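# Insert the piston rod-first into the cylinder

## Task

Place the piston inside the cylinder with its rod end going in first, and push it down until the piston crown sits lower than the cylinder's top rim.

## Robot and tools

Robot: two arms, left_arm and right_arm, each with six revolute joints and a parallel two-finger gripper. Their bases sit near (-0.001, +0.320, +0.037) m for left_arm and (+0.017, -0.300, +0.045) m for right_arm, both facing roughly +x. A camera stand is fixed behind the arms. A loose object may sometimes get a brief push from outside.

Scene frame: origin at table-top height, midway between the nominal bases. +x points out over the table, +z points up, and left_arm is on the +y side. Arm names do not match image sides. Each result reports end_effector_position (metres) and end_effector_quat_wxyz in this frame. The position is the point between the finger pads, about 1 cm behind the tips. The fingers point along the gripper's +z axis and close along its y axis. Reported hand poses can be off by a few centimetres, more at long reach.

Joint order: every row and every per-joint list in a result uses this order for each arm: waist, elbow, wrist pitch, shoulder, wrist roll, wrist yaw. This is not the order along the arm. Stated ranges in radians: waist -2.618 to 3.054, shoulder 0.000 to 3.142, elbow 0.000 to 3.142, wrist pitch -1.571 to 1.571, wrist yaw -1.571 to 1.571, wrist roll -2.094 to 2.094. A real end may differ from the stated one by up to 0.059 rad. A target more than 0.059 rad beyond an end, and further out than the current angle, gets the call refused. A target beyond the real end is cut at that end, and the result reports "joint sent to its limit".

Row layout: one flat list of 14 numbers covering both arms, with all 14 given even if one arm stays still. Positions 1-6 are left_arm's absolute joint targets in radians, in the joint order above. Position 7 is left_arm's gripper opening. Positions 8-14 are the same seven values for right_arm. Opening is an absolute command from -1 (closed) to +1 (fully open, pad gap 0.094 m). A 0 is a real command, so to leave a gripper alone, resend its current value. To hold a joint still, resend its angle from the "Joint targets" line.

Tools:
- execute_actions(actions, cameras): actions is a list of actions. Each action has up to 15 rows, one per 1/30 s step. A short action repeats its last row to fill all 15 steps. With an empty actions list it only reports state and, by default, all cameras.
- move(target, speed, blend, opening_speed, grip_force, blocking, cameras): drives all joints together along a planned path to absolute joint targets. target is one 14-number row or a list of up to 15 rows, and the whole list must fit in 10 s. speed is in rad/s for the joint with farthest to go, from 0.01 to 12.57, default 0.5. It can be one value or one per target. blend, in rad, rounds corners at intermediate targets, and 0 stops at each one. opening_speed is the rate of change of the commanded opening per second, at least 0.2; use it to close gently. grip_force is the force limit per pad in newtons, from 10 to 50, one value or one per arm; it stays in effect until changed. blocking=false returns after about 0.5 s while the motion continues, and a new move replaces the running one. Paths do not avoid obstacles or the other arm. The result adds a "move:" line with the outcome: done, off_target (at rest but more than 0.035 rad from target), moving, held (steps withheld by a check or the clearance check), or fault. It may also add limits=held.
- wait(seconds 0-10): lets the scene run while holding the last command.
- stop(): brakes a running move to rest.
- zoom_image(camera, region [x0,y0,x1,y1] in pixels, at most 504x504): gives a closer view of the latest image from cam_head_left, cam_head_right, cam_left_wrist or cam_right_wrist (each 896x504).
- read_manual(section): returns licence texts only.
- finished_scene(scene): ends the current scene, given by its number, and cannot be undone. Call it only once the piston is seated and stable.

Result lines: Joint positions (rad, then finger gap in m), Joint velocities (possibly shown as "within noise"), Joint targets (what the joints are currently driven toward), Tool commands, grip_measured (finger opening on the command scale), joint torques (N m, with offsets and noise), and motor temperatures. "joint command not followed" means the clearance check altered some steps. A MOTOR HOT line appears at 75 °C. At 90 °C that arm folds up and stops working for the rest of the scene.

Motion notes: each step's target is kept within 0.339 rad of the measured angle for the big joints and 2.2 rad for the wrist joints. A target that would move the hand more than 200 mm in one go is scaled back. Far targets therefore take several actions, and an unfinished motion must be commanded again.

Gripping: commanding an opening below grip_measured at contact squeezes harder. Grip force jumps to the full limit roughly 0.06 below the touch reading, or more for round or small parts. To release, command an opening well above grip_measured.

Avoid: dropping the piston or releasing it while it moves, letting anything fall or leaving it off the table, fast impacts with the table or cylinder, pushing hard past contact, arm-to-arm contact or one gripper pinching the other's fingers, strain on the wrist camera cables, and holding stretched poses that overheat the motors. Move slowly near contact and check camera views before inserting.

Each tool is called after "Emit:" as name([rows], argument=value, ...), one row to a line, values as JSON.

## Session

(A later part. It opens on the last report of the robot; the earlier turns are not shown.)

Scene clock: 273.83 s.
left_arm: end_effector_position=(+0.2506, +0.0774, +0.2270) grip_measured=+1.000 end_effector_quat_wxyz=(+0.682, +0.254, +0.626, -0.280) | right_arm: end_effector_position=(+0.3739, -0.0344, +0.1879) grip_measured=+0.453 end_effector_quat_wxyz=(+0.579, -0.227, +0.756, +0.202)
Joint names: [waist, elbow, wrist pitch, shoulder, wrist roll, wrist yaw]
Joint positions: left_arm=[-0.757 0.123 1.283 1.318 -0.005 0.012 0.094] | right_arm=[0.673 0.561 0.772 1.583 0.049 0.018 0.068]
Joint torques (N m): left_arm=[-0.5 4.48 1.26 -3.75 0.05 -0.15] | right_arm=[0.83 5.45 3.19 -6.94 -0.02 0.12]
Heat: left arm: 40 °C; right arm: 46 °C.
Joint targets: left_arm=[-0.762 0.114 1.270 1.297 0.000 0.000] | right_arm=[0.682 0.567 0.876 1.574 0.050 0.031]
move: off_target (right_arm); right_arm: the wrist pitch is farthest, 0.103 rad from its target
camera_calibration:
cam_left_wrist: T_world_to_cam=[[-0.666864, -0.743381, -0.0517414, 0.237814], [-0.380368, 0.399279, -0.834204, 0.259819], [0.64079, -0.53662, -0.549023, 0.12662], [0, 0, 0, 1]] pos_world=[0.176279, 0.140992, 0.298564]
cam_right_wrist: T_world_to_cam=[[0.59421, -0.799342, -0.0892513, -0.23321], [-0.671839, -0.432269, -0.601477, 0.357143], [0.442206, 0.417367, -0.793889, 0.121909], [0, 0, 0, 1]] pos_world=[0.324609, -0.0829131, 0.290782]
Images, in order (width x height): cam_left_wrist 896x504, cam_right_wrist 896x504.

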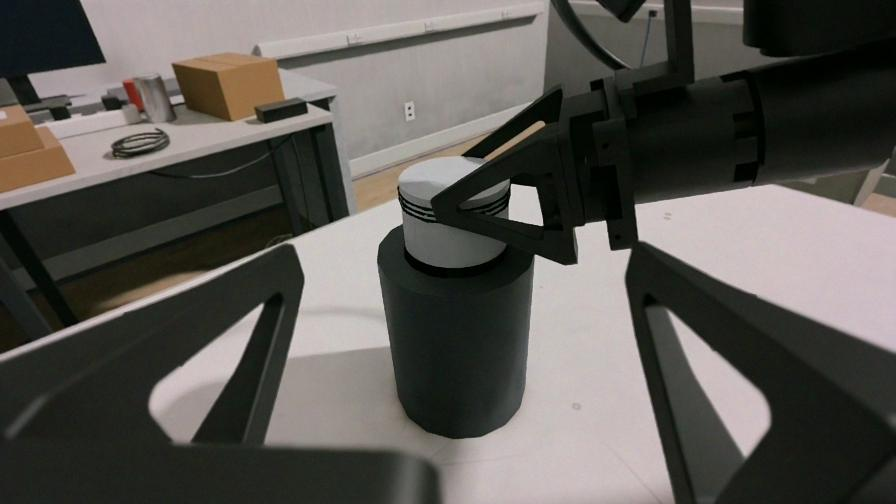

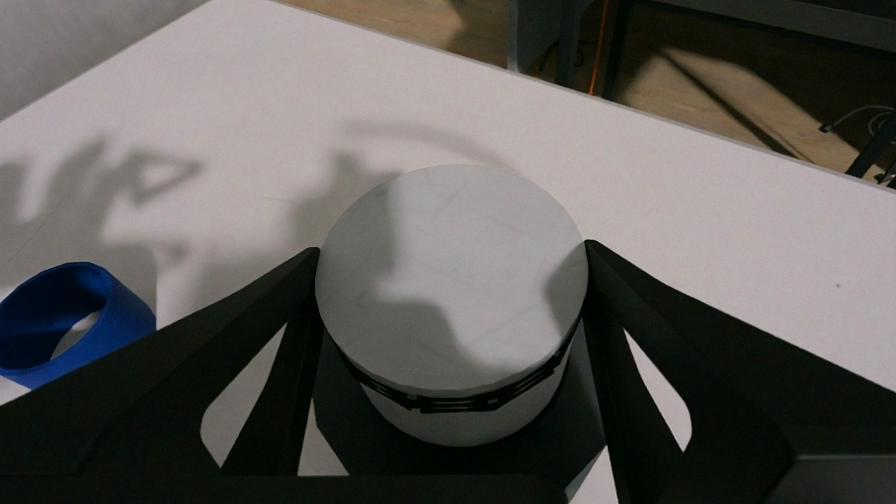

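Emit:
move(target=[-0.762, 0.114, 1.270, 1.297, 0.0, 0.0, 1.0, 0.682, 0.567, 0.877, 1.5975, 0.050, 0.031, 0.25], speed=0.08, cameras=["cam_left_wrist", "cam_right_wrist"])

Emit:
zoom_image(camera="cam_left_wrist", region=[380, 150, 535, 290])

Emit:
zoom_image(camera="cam_left_wrist", region=[385, 210, 525, 290])

Emit:
zoom_image(camera="cam_right_wrist", region=[310, 340, 610, 480])

Scene clock: 278.87 s.
left_arm: end_effector_position=(+0.2506, +0.0774, +0.2270) grip_measured=+1.000 end_effector_quat_wxyz=(+0.682, +0.254, +0.626, -0.280) | right_arm: end_effector_position=(+0.3745, -0.0340, +0.1805) grip_measured=+0.453 end_effector_quat_wxyz=(+0.574, -0.228, +0.761, +0.200)
Joint names: [waist, elbow, wrist pitch, shoulder, wrist roll, wrist yaw]
Joint positions: left_arm=[-0.757 0.123 1.283 1.318 -0.005 0.012 0.094] | right_arm=[0.673 0.561 0.777 1.603 0.049 0.018 0.068]
Joint torques (N m): left_arm=[-0.49 4.46 1.25 -3.74 0.05 -0.15] | right_arm=[0.87 5.39 3.12 -6.78 0.02 0.12]
Heat: left arm: 40 °C; right arm: 46 °C.
Joint targets: left_arm=[-0.762 0.114 1.270 1.297 0.000 0.000] | right_arm=[0.682 0.567 0.877 1.598 0.050 0.031]
move: off_target (right_arm); right_arm: the wrist pitch is farthest, 0.100 rad from its target
camera_calibration:
cam_left_wrist: T_world_to_cam=[[-0.666864, -0.743381, -0.0517414, 0.237814], [-0.380368, 0.399279, -0.834204, 0.259819], [0.64079, -0.53662, -0.549023, 0.12662], [0, 0, 0, 1]] pos_world=[0.176279, 0.140992, 0.298564]
cam_right_wrist: T_world_to_cam=[[0.593071, -0.800165, -0.0894553, -0.233367], [-0.679218, -0.437551, -0.589247, 0.353662], [0.432354, 0.410225, -0.802985, 0.120663], [0, 0, 0, 1]] pos_world=[0.326448, -0.0814855, 0.28441]
Images, in order (width x height): cam_left_wrist 896x504, cam_right_wrist 896x504.

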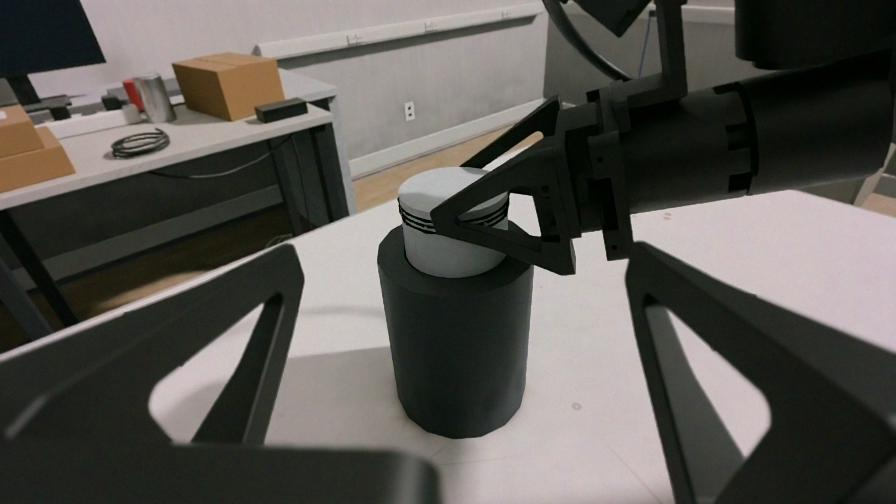

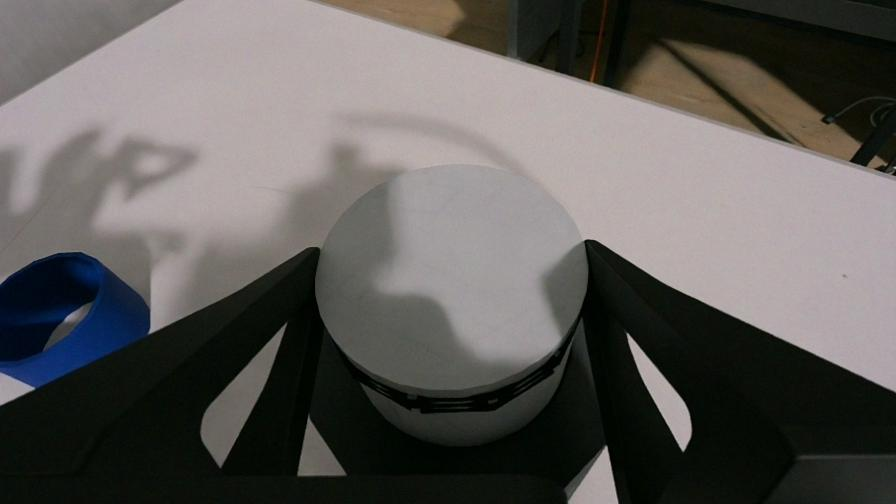

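Scaled by 3.252 from the camera's 896x504 image, which has a finer 1280x720 frame.

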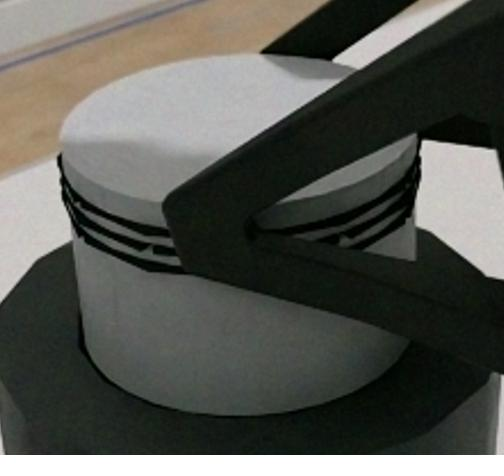

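Scaled by 3.600 from the camera's 896x504 image, which has a finer 1280x720 frame.

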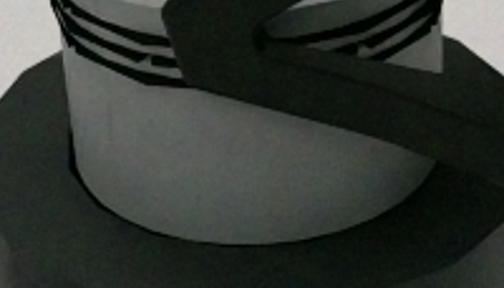

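Scaled by 1.680 from the camera's 896x504 image, which has a finer 1280x720 frame.

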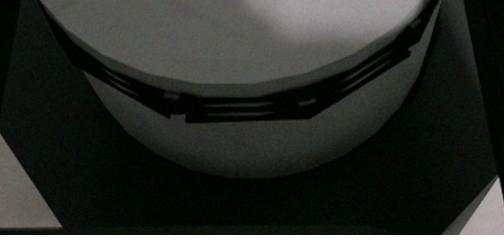

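Emit:
move(target=[-0.762, 0.114, 1.270, 1.297, 0.0, 0.0, 1.0, 0.682, 0.565, 0.891, 1.6095, 0.050, 0.031, 0.25], speed=0.06, cameras=["cam_left_wrist", "cam_right_wrist"])

Emit:
zoom_image(camera="cam_left_wrist", region=[385, 180, 525, 290])

Emit:
zoom_image(camera="cam_right_wrist", region=[310, 340, 610, 480])

Scene clock: 281.40 s.
left_arm: end_effector_position=(+0.2506, +0.0774, +0.2270) grip_measured=+1.000 end_effector_quat_wxyz=(+0.682, +0.254, +0.626, -0.280) | right_arm: end_effector_position=(+0.3753, -0.0334, +0.1801) grip_measured=+0.453 end_effector_quat_wxyz=(+0.576, -0.227, +0.759, +0.200)
Joint names: [waist, elbow, wrist pitch, shoulder, wrist roll, wrist yaw]
Joint positions: left_arm=[-0.757 0.123 1.283 1.318 -0.005 0.012 0.094] | right_arm=[0.673 0.561 0.791 1.611 0.049 0.019 0.068]
Joint torques (N m): left_arm=[-0.5 4.46 1.26 -3.75 0.06 -0.15] | right_arm=[0.83 5.2 3.12 -6.49 0.02 0.11]
Heat: left arm: 40 °C; right arm: 47 °C.
Joint targets: left_arm=[-0.762 0.114 1.270 1.297 0.000 0.000] | right_arm=[0.682 0.565 0.891 1.610 0.050 0.031]
move: off_target (right_arm); right_arm: the wrist pitch is farthest, 0.100 rad from its target
camera_calibration:
cam_left_wrist: T_world_to_cam=[[-0.666864, -0.743381, -0.0517414, 0.237814], [-0.380368, 0.399279, -0.834204, 0.259819], [0.64079, -0.53662, -0.549023, 0.12662], [0, 0, 0, 1]] pos_world=[0.176279, 0.140992, 0.298564]
cam_right_wrist: T_world_to_cam=[[0.593103, -0.800146, -0.0894165, -0.233517], [-0.677047, -0.435567, -0.593202, 0.354224], [0.435701, 0.412369, -0.800072, 0.118182], [0, 0, 0, 1]] pos_world=[0.326834, -0.0812943, 0.283801]
Images, in order (width x height): cam_left_wrist 896x504, cam_right_wrist 896x504.

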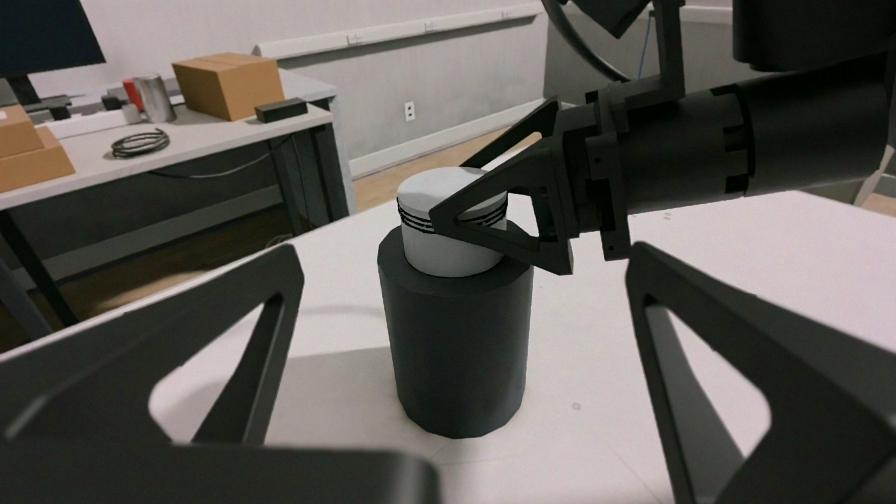

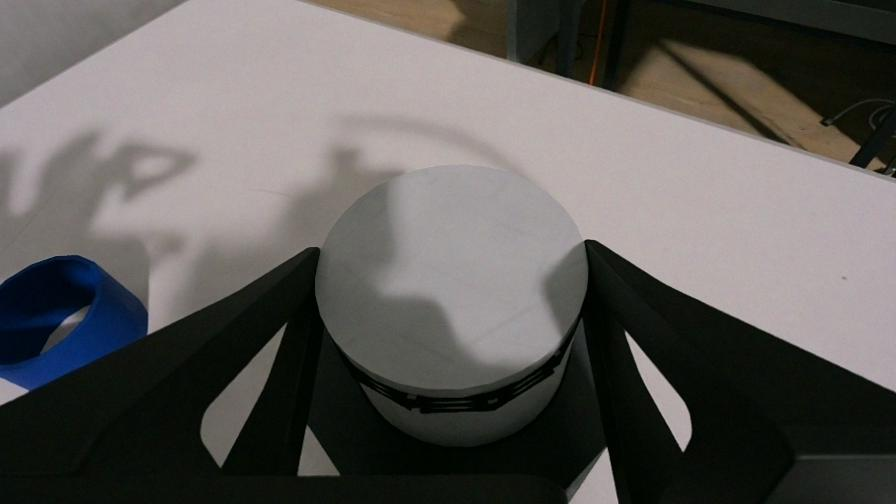

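Scaled by 3.600 from the camera's 896x504 image, which has a finer 1280x720 frame.

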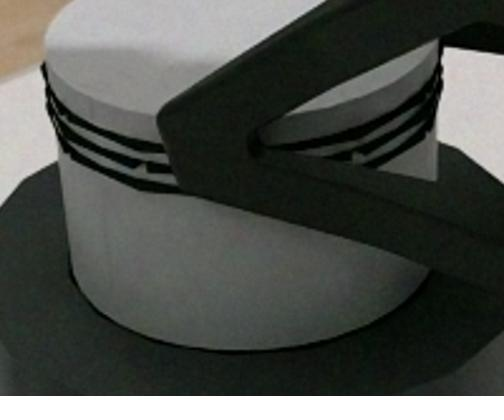

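Scaled by 1.680 from the camera's 896x504 image, which has a finer 1280x720 frame.

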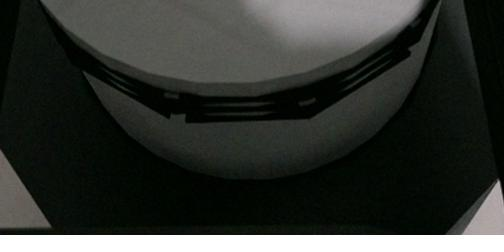

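Emit:
zoom_image(camera="cam_right_wrist", region=[340, 360, 440, 470])

Emit:
zoom_image(camera="cam_right_wrist", region=[500, 340, 600, 450])

Emit:
zoom_image(camera="cam_left_wrist", region=[395, 240, 515, 290])

Scaled by 4.582 from the camera's 896x504 image, which has a finer 1280x720 frame.

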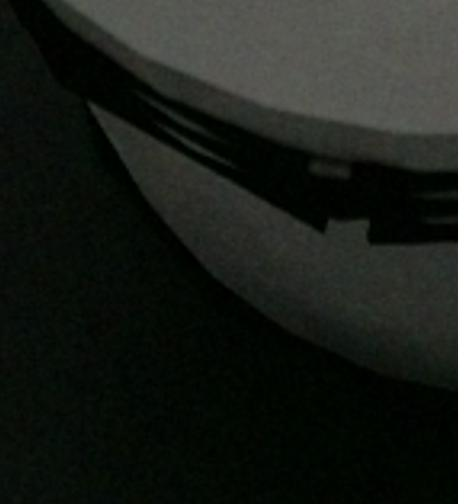

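Scaled by 4.582 from the camera's 896x504 image, which has a finer 1280x720 frame.

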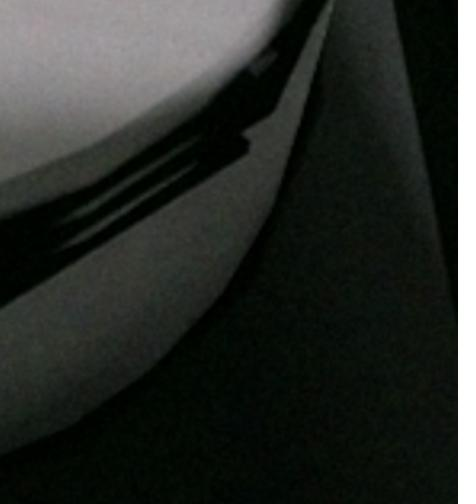

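Scaled by 4.200 from the camera's 896x504 image, which has a finer 1280x720 frame.

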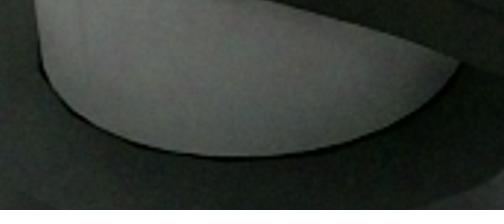

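Emit:
move(target=[-0.762, 0.114, 1.270, 1.297, 0.0, 0.0, 1.0, 0.682, 0.560, 0.9076, 1.621, 0.050, 0.031, 0.25], speed=0.06, cameras=["cam_left_wrist", "cam_right_wrist"])

Emit:
zoom_image(camera="cam_left_wrist", region=[385, 180, 525, 290])

Emit:
zoom_image(camera="cam_left_wrist", region=[395, 230, 515, 290])

Emit:
zoom_image(camera="cam_right_wrist", region=[310, 340, 610, 480])

Scene clock: 284.33 s.
left_arm: end_effector_position=(+0.2506, +0.0774, +0.2270) grip_measured=+1.000 end_effector_quat_wxyz=(+0.682, +0.254, +0.626, -0.280) | right_arm: end_effector_position=(+0.3755, -0.0333, +0.1797) grip_measured=+0.453 end_effector_quat_wxyz=(+0.579, -0.226, +0.757, +0.202)
Joint names: [waist, elbow, wrist pitch, shoulder, wrist roll, wrist yaw]
Joint positions: left_arm=[-0.757 0.123 1.283 1.318 -0.005 0.012 0.094] | right_arm=[0.673 0.555 0.814 1.62 0.051 0.019 0.068]
Joint torques (N m): left_arm=[-0.5 4.46 1.25 -3.74 0.05 -0.15] | right_arm=[0.96 5.29 3.04 -6.26 0 0.11]
Heat: left arm: 40 °C; right arm: 47 °C.
Joint targets: left_arm=[-0.762 0.114 1.270 1.297 0.000 0.000] | right_arm=[0.682 0.560 0.908 1.621 0.050 0.031]
move: off_target (right_arm); right_arm: the wrist pitch is farthest, 0.094 rad from its target
camera_calibration:
cam_left_wrist: T_world_to_cam=[[-0.666864, -0.743381, -0.0517414, 0.237814], [-0.380368, 0.399279, -0.834204, 0.259819], [0.64079, -0.53662, -0.549023, 0.12662], [0, 0, 0, 1]] pos_world=[0.176279, 0.140992, 0.298564]
cam_right_wrist: T_world_to_cam=[[0.59328, -0.799798, -0.0913284, -0.233274], [-0.673711, -0.431222, -0.600134, 0.354275], [0.440603, 0.417577, -0.794669, 0.114982], [0, 0, 0, 1]] pos_world=[0.326415, -0.0818151, 0.282681]
Images, in order (width x height): cam_left_wrist 896x504, cam_right_wrist 896x504.

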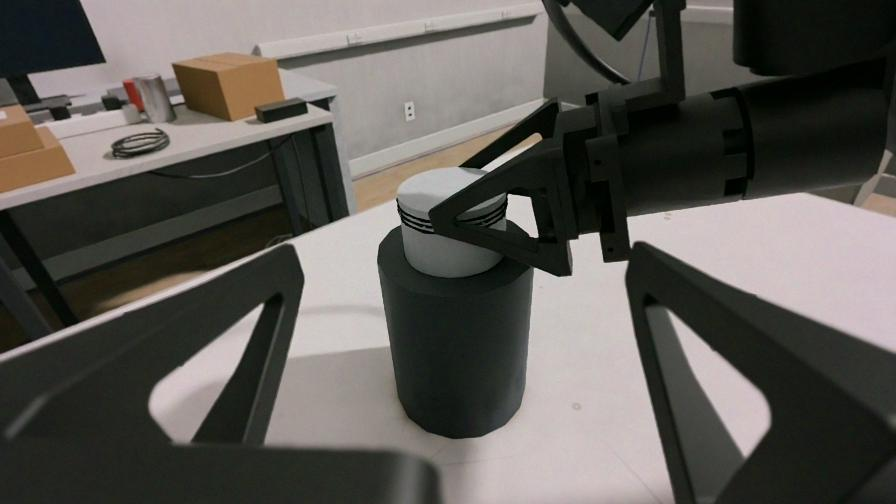

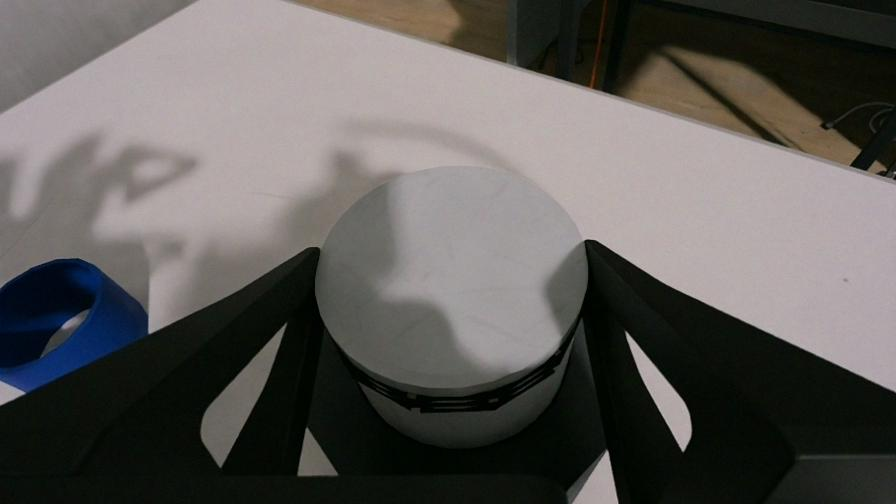

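Scaled by 3.600 from the camera's 896x504 image, which has a finer 1280x720 frame.

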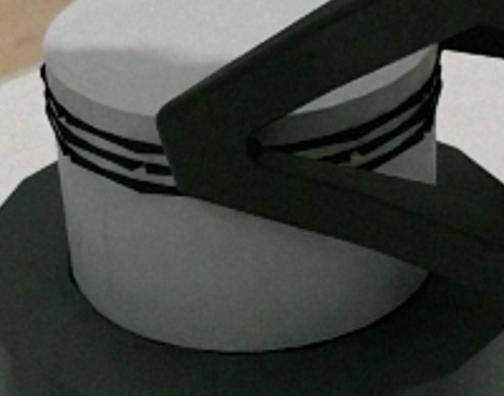

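Scaled by 4.200 from the camera's 896x504 image, which has a finer 1280x720 frame.

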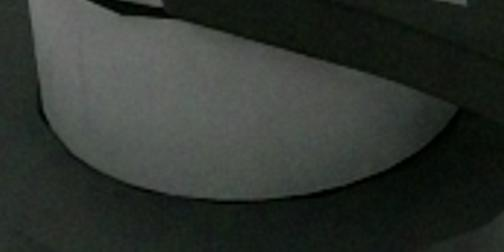

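Scaled by 1.680 from the camera's 896x504 image, which has a finer 1280x720 frame.

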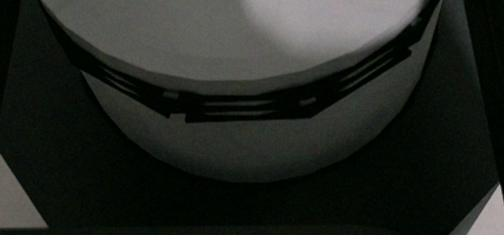

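Emit:
move(target=[-0.762, 0.114, 1.270, 1.297, 0.0, 0.0, 1.0, 0.682, 0.545, 0.837, 1.630, 0.050, 0.031, 0.25], speed=0.06, cameras=["cam_left_wrist", "cam_right_wrist"])

Emit:
zoom_image(camera="cam_left_wrist", region=[385, 180, 525, 290])

Emit:
zoom_image(camera="cam_left_wrist", region=[395, 230, 515, 290])

Emit:
zoom_image(camera="cam_right_wrist", region=[310, 340, 610, 480])

Scene clock: 288.33 s.
left_arm: end_effector_position=(+0.2506, +0.0774, +0.2270) grip_measured=+1.000 end_effector_quat_wxyz=(+0.682, +0.254, +0.626, -0.280) | right_arm: end_effector_position=(+0.3746, -0.0340, +0.1711) grip_measured=+0.453 end_effector_quat_wxyz=(+0.569, -0.228, +0.765, +0.199)
Joint names: [waist, elbow, wrist pitch, shoulder, wrist roll, wrist yaw]
Joint positions: left_arm=[-0.757 0.123 1.283 1.318 -0.005 0.012 0.094] | right_arm=[0.673 0.554 0.8 1.631 0.051 0.019 0.068]
Joint torques (N m): left_arm=[-0.5 4.46 1.26 -3.75 0.06 -0.15] | right_arm=[0.92 4.25 2.33 -6.49 -0.03 0.12]
Heat: left arm: 40 °C; right arm: 46 °C.
Joint targets: left_arm=[-0.762 0.114 1.270 1.297 0.000 0.000] | right_arm=[0.682 0.545 0.837 1.630 0.050 0.031]
move: off_target (right_arm); right_arm: the wrist pitch is farthest, 0.037 rad from its target
camera_calibration:
cam_left_wrist: T_world_to_cam=[[-0.666864, -0.743381, -0.0517414, 0.237814], [-0.380368, 0.399279, -0.834204, 0.259819], [0.64079, -0.53662, -0.549023, 0.12662], [0, 0, 0, 1]] pos_world=[0.176279, 0.140992, 0.298564]
cam_right_wrist: T_world_to_cam=[[0.591259, -0.801277, -0.0914791, -0.233308], [-0.68613, -0.440167, -0.579205, 0.348996], [0.423837, 0.405227, -0.810033, 0.117317], [0, 0, 0, 1]] pos_world=[0.32768, -0.0808675, 0.275828]
Images, in order (width x height): cam_left_wrist 896x504, cam_right_wrist 896x504.

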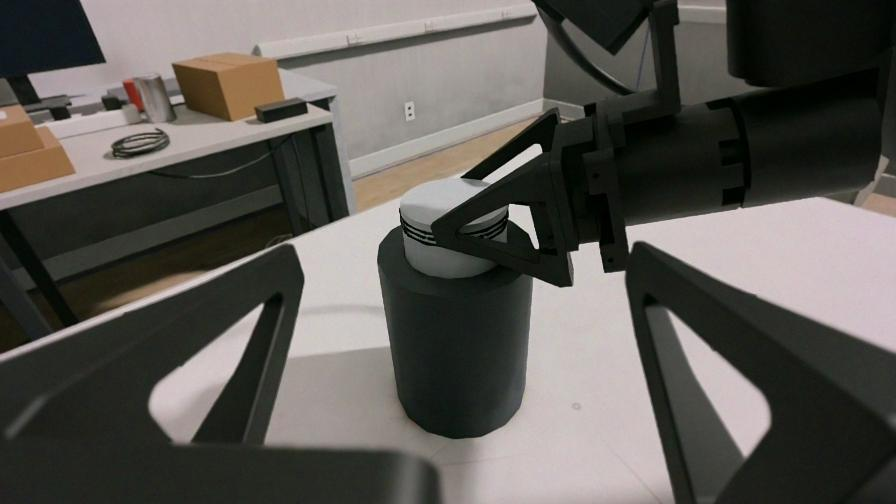

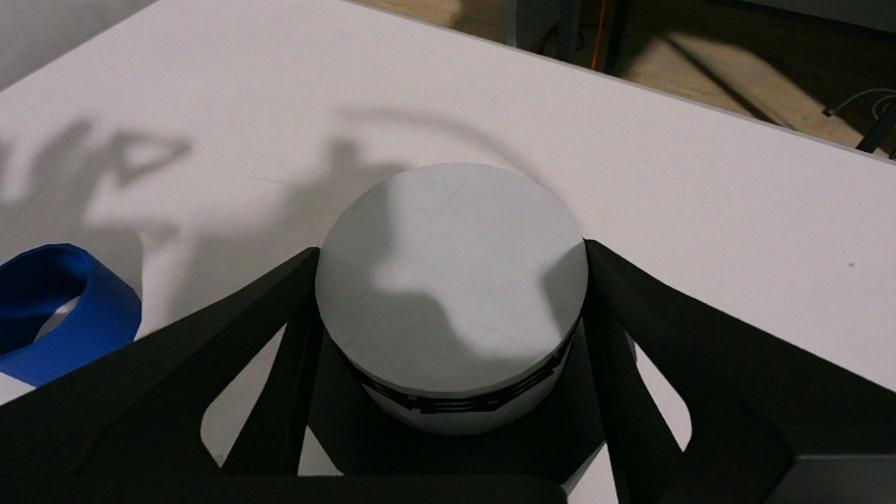

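Scaled by 3.600 from the camera's 896x504 image, which has a finer 1280x720 frame.

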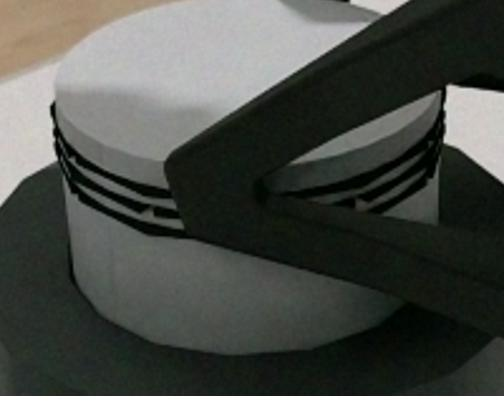

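Scaled by 4.200 from the camera's 896x504 image, which has a finer 1280x720 frame.

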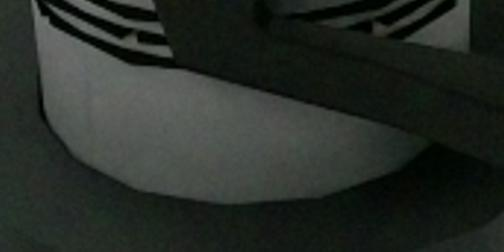

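Scaled by 1.680 from the camera's 896x504 image, which has a finer 1280x720 frame.

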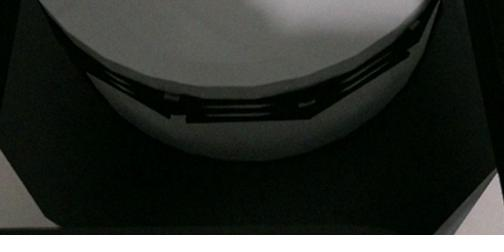

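Emit:
move(target=[-0.762, 0.114, 1.270, 1.297, 0.0, 0.0, 1.0, 0.682, 0.532, 0.879, 1.662, 0.050, 0.031, 0.25], speed=0.08, cameras=["cam_left_wrist", "cam_right_wrist"])

Emit:
zoom_image(camera="cam_left_wrist", region=[380, 170, 540, 300])

Emit:
zoom_image(camera="cam_right_wrist", region=[310, 340, 610, 480])

Scene clock: 290.90 s.
left_arm: end_effector_position=(+0.2506, +0.0774, +0.2270) grip_measured=+1.000 end_effector_quat_wxyz=(+0.682, +0.254, +0.626, -0.280) | right_arm: end_effector_position=(+0.3745, -0.0341, +0.1626) grip_measured=+0.453 end_effector_quat_wxyz=(+0.567, -0.229, +0.766, +0.198)
Joint names: [waist, elbow, wrist pitch, shoulder, wrist roll, wrist yaw]
Joint positions: left_arm=[-0.757 0.123 1.283 1.318 -0.005 0.012 0.094] | right_arm=[0.673 0.544 0.834 1.661 0.051 0.019 0.068]
Joint torques (N m): left_arm=[-0.51 4.45 1.26 -3.74 0.05 -0.15] | right_arm=[0.85 3.92 2.44 -6.48 0.02 0.13]
Heat: left arm: 40 °C; right arm: 46 °C.
Joint targets: left_arm=[-0.762 0.114 1.270 1.297 0.000 0.000] | right_arm=[0.682 0.532 0.879 1.662 0.050 0.031]
move: off_target (right_arm); right_arm: the wrist pitch is farthest, 0.045 rad from its target
camera_calibration:
cam_left_wrist: T_world_to_cam=[[-0.666864, -0.743381, -0.0517414, 0.237814], [-0.380368, 0.399279, -0.834204, 0.259819], [0.64079, -0.53662, -0.549023, 0.12662], [0, 0, 0, 1]] pos_world=[0.176279, 0.140992, 0.298564]
cam_right_wrist: T_world_to_cam=[[0.590863, -0.801578, -0.0913951, -0.233982], [-0.688738, -0.442175, -0.574562, 0.34407], [0.420144, 0.402435, -0.813342, 0.112417], [0, 0, 0, 1]] pos_world=[0.327994, -0.0806567, 0.267738]
Images, in order (width x height): cam_left_wrist 896x504, cam_right_wrist 896x504.

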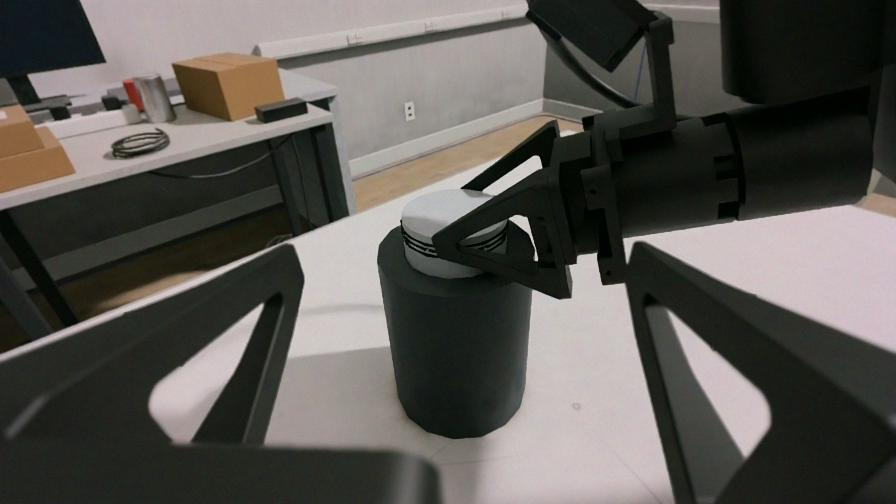

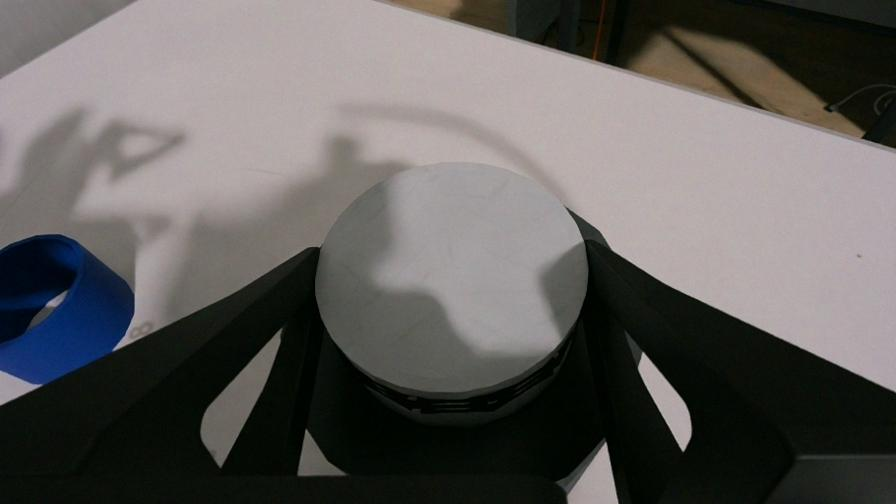

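Scaled by 3.150 from the camera's 896x504 image, which has a finer 1280x720 frame.

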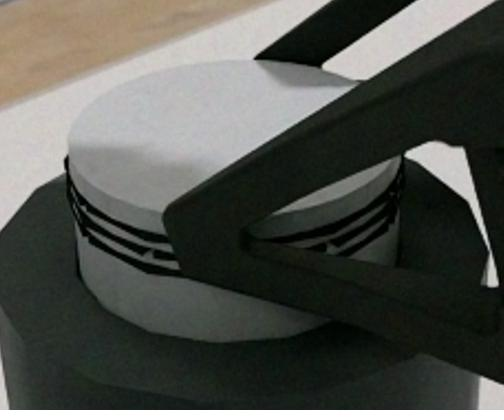

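Scaled by 1.680 from the camera's 896x504 image, which has a finer 1280x720 frame.

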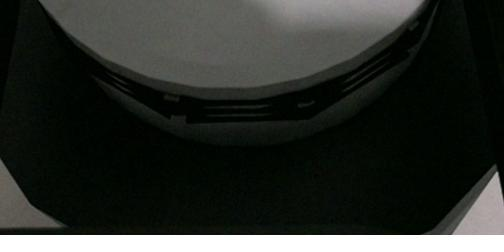

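Emit:
move(target=[-0.762, 0.114, 1.270, 1.297, 0.0, 0.0, 1.0, 0.682, 0.612, 0.690, 1.640, 0.050, 0.031, 0.25], speed=0.1, grip_force=[50, 30], cameras=["cam_left_wrist", "cam_right_wrist"])

Emit:
zoom_image(camera="cam_left_wrist", region=[380, 170, 540, 300])

Emit:
zoom_image(camera="cam_right_wrist", region=[310, 340, 610, 480])

Scene clock: 299.53 s.
left_arm: end_effector_position=(+0.2506, +0.0774, +0.2270) grip_measured=+1.000 end_effector_quat_wxyz=(+0.682, +0.254, +0.626, -0.280) | right_arm: end_effector_position=(+0.3750, -0.0342, +0.1502) grip_measured=+0.459 end_effector_quat_wxyz=(+0.537, -0.238, +0.788, +0.184)
Joint names: [waist, elbow, wrist pitch, shoulder, wrist roll, wrist yaw]
Joint positions: left_arm=[-0.757 0.123 1.283 1.318 -0.005 0.012 0.094] | right_arm=[0.673 0.582 0.711 1.657 0.045 0.021 0.069]
Joint torques (N m): left_arm=[-0.49 4.46 1.25 -3.74 0.05 -0.16] | right_arm=[0.92 7.13 1.66 -8.06 0.05 0.11]
Heat: left arm: 40 °C; right arm: 45 °C.
Joint targets: left_arm=[-0.762 0.114 1.270 1.297 0.000 0.000] | right_arm=[0.682 0.612 0.690 1.640 0.050 0.031]
grip_force (N): 50, 30
move: done
camera_calibration:
cam_left_wrist: T_world_to_cam=[[-0.666864, -0.743381, -0.0517414, 0.237814], [-0.380368, 0.399279, -0.834204, 0.259819], [0.64079, -0.53662, -0.549023, 0.12662], [0, 0, 0, 1]] pos_world=[0.176279, 0.140992, 0.298564]
cam_right_wrist: T_world_to_cam=[[0.585291, -0.806481, -0.0838075, -0.234753], [-0.722047, -0.471391, -0.506397, 0.338583], [0.368894, 0.356903, -0.858218, 0.126543], [0, 0, 0, 1]] pos_world=[0.33519, -0.074882, 0.260385]
Images, in order (width x height): cam_left_wrist 896x504, cam_right_wrist 896x504.

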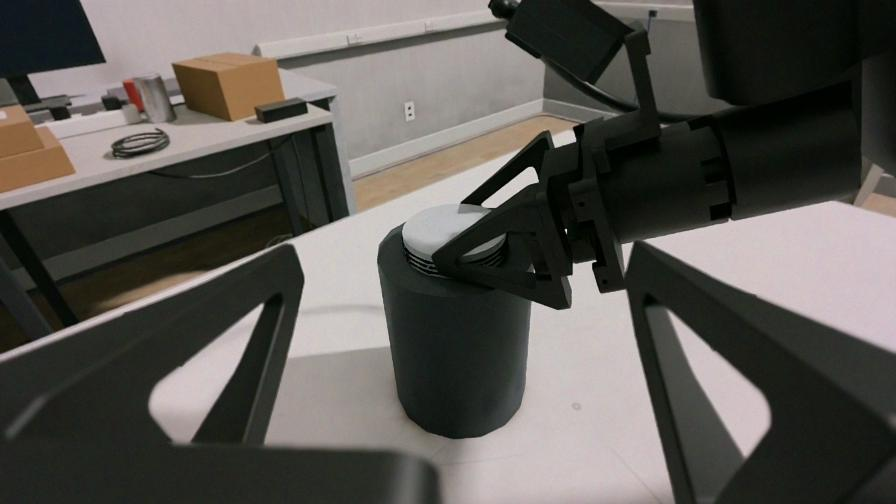

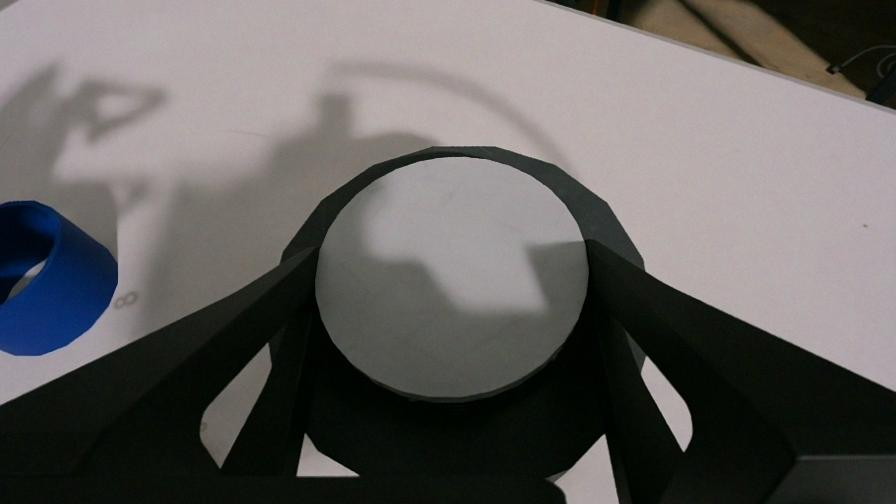

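Scaled by 3.150 from the camera's 896x504 image, which has a finer 1280x720 frame.

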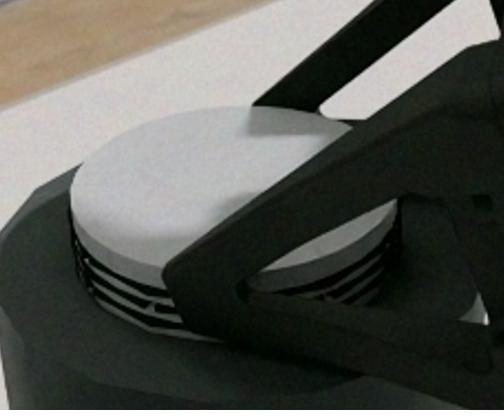

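Scaled by 1.680 from the camera's 896x504 image, which has a finer 1280x720 frame.

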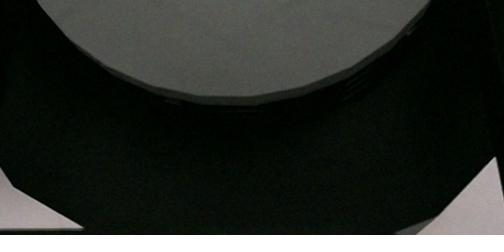

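Emit:
zoom_image(camera="cam_left_wrist", region=[395, 235, 545, 315])

Emit:
zoom_image(camera="cam_right_wrist", region=[260, 130, 680, 430])

Scaled by 3.360 from the camera's 896x504 image, which has a finer 1280x720 frame.

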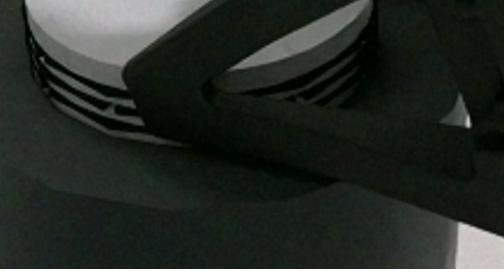

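Scaled by 1.200 from the camera's 896x504 image, which has a finer 1280x720 frame.

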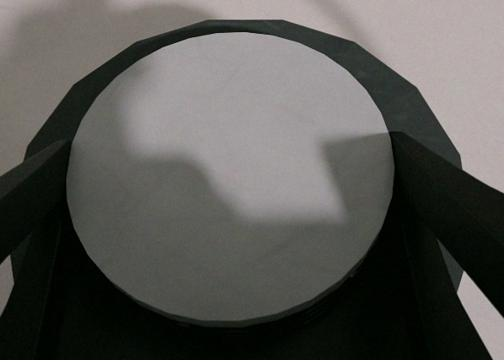

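Emit:
move(target=[-0.762, 0.114, 1.270, 1.297, 0.0, 0.0, 1.0, 0.682, 0.608, 0.655, 1.644, 0.050, 0.031, 0.25], speed=0.08, grip_force=[50, 20], cameras=["cam_left_wrist"])

Emit:
zoom_image(camera="cam_left_wrist", region=[395, 195, 545, 315])

Scene clock: 302.80 s.
left_arm: end_effector_position=(+0.2506, +0.0774, +0.2270) grip_measured=+1.000 end_effector_quat_wxyz=(+0.682, +0.254, +0.626, -0.280) | right_arm: end_effector_position=(+0.3750, -0.0342, +0.1497) grip_measured=+0.467 end_effector_quat_wxyz=(+0.534, -0.239, +0.790, +0.183)
Joint names: [waist, elbow, wrist pitch, shoulder, wrist roll, wrist yaw]
Joint positions: left_arm=[-0.757 0.123 1.283 1.318 -0.005 0.012 0.094] | right_arm=[0.673 0.585 0.698 1.655 0.045 0.021 0.069]
Joint torques (N m): left_arm=[-0.5 4.45 1.26 -3.75 0.05 -0.15] | right_arm=[0.94 6.65 1.37 -7.62 0.05 0.1]
Heat: left arm: 41 °C; right arm: 44 °C.
Joint targets: left_arm=[-0.762 0.114 1.270 1.297 0.000 0.000] | right_arm=[0.682 0.608 0.655 1.644 0.050 0.031]
grip_force (N): 50, 20
move: off_target (right_arm); right_arm: the wrist pitch is farthest, 0.043 rad from its target
camera_calibration:
cam_left_wrist: T_world_to_cam=[[-0.666864, -0.743381, -0.0517414, 0.237814], [-0.380368, 0.399279, -0.834204, 0.259819], [0.64079, -0.53662, -0.549023, 0.12662], [0, 0, 0, 1]] pos_world=[0.176279, 0.140992, 0.298564]
Images, in order (width x height): cam_left_wrist 896x504.

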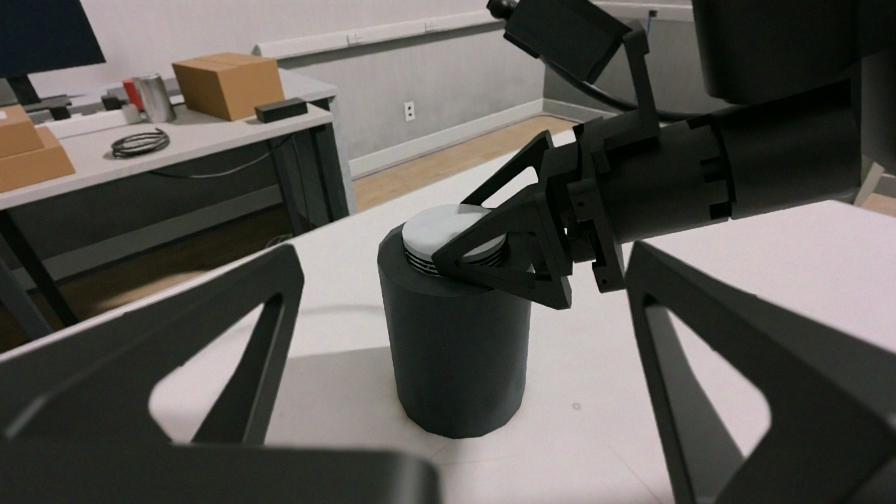

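Scaled by 3.360 from the camera's 896x504 image, which has a finer 1280x720 frame.

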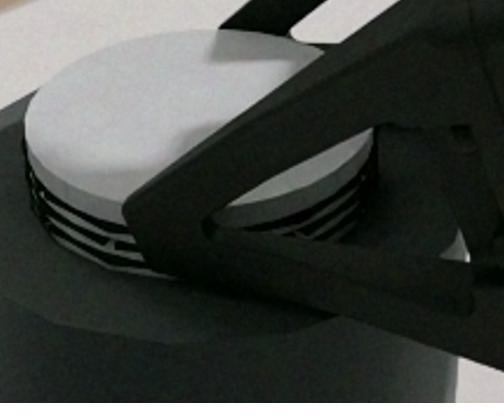

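Emit:
execute_actions([
  [[-0.762,0.114,1.270,1.297,0.0,0.0,1.0,0.682,0.608,0.655,1.644,0.050,0.031,0.470]],
  [[-0.762,0.114,1.270,1.297,0.0,0.0,1.0,0.682,0.608,0.655,1.644,0.050,0.031,0.474]],
  [[-0.762,0.114,1.270,1.297,0.0,0.0,1.0,0.682,0.608,0.655,1.644,0.050,0.031,0.478]],
  [[-0.762,0.114,1.270,1.297,0.0,0.0,1.0,0.682,0.608,0.655,1.644,0.050,0.031,0.482]],
  [[-0.762,0.114,1.270,1.297,0.0,0.0,1.0,0.682,0.608,0.655,1.644,0.050,0.031,0.486]],
  [[-0.762,0.114,1.270,1.297,0.0,0.0,1.0,0.682,0.608,0.655,1.644,0.050,0.031,0.490]],
  [[-0.762,0.114,1.270,1.297,0.0,0.0,1.0,0.682,0.608,0.655,1.644,0.050,0.031,0.494]],
  [[-0.762,0.114,1.270,1.297,0.0,0.0,1.0,0.682,0.608,0.655,1.644,0.050,0.031,0.500]],
], cameras=["cam_left_wrist"])

Emit:
zoom_image(camera="cam_left_wrist", region=[395, 195, 545, 315])

Scene clock: 308.80 s.
left_arm: end_effector_position=(+0.2506, +0.0774, +0.2270) grip_measured=+1.000 end_effector_quat_wxyz=(+0.682, +0.254, +0.626, -0.280) | right_arm: end_effector_position=(+0.3749, -0.0341, +0.1492) grip_measured=+0.498 end_effector_quat_wxyz=(+0.534, -0.240, +0.791, +0.180)
Joint names: [waist, elbow, wrist pitch, shoulder, wrist roll, wrist yaw]
Joint positions: left_arm=[-0.757 0.123 1.283 1.318 -0.005 0.012 0.094] | right_arm=[0.676 0.587 0.693 1.655 0.04 0.026 0.07]
Joint torques (N m): left_arm=[-0.5 4.46 1.26 -3.74 0.05 -0.15] | right_arm=[0.73 6.49 1.44 -7.56 0.11 0.06]
Heat: left arm: 41 °C; right arm: 43 °C.
Joint targets: left_arm=[-0.762 0.114 1.270 1.297 0.000 0.000] | right_arm=[0.682 0.608 0.655 1.644 0.050 0.031]
grip_force (N): 50, 20
camera_calibration:
cam_left_wrist: T_world_to_cam=[[-0.666864, -0.743381, -0.0517414, 0.237814], [-0.380368, 0.399279, -0.834204, 0.259819], [0.64079, -0.53662, -0.549023, 0.12662], [0, 0, 0, 1]] pos_world=[0.176279, 0.140992, 0.298564]
Images, in order (width x height): cam_left_wrist 896x504.

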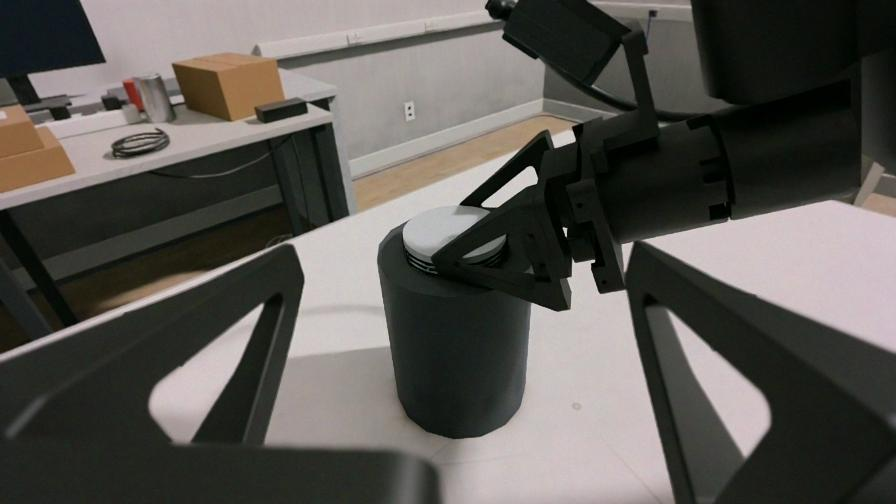

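Scaled by 3.360 from the camera's 896x504 image, which has a finer 1280x720 frame.

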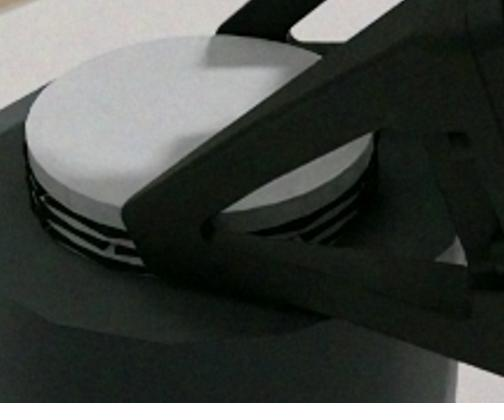

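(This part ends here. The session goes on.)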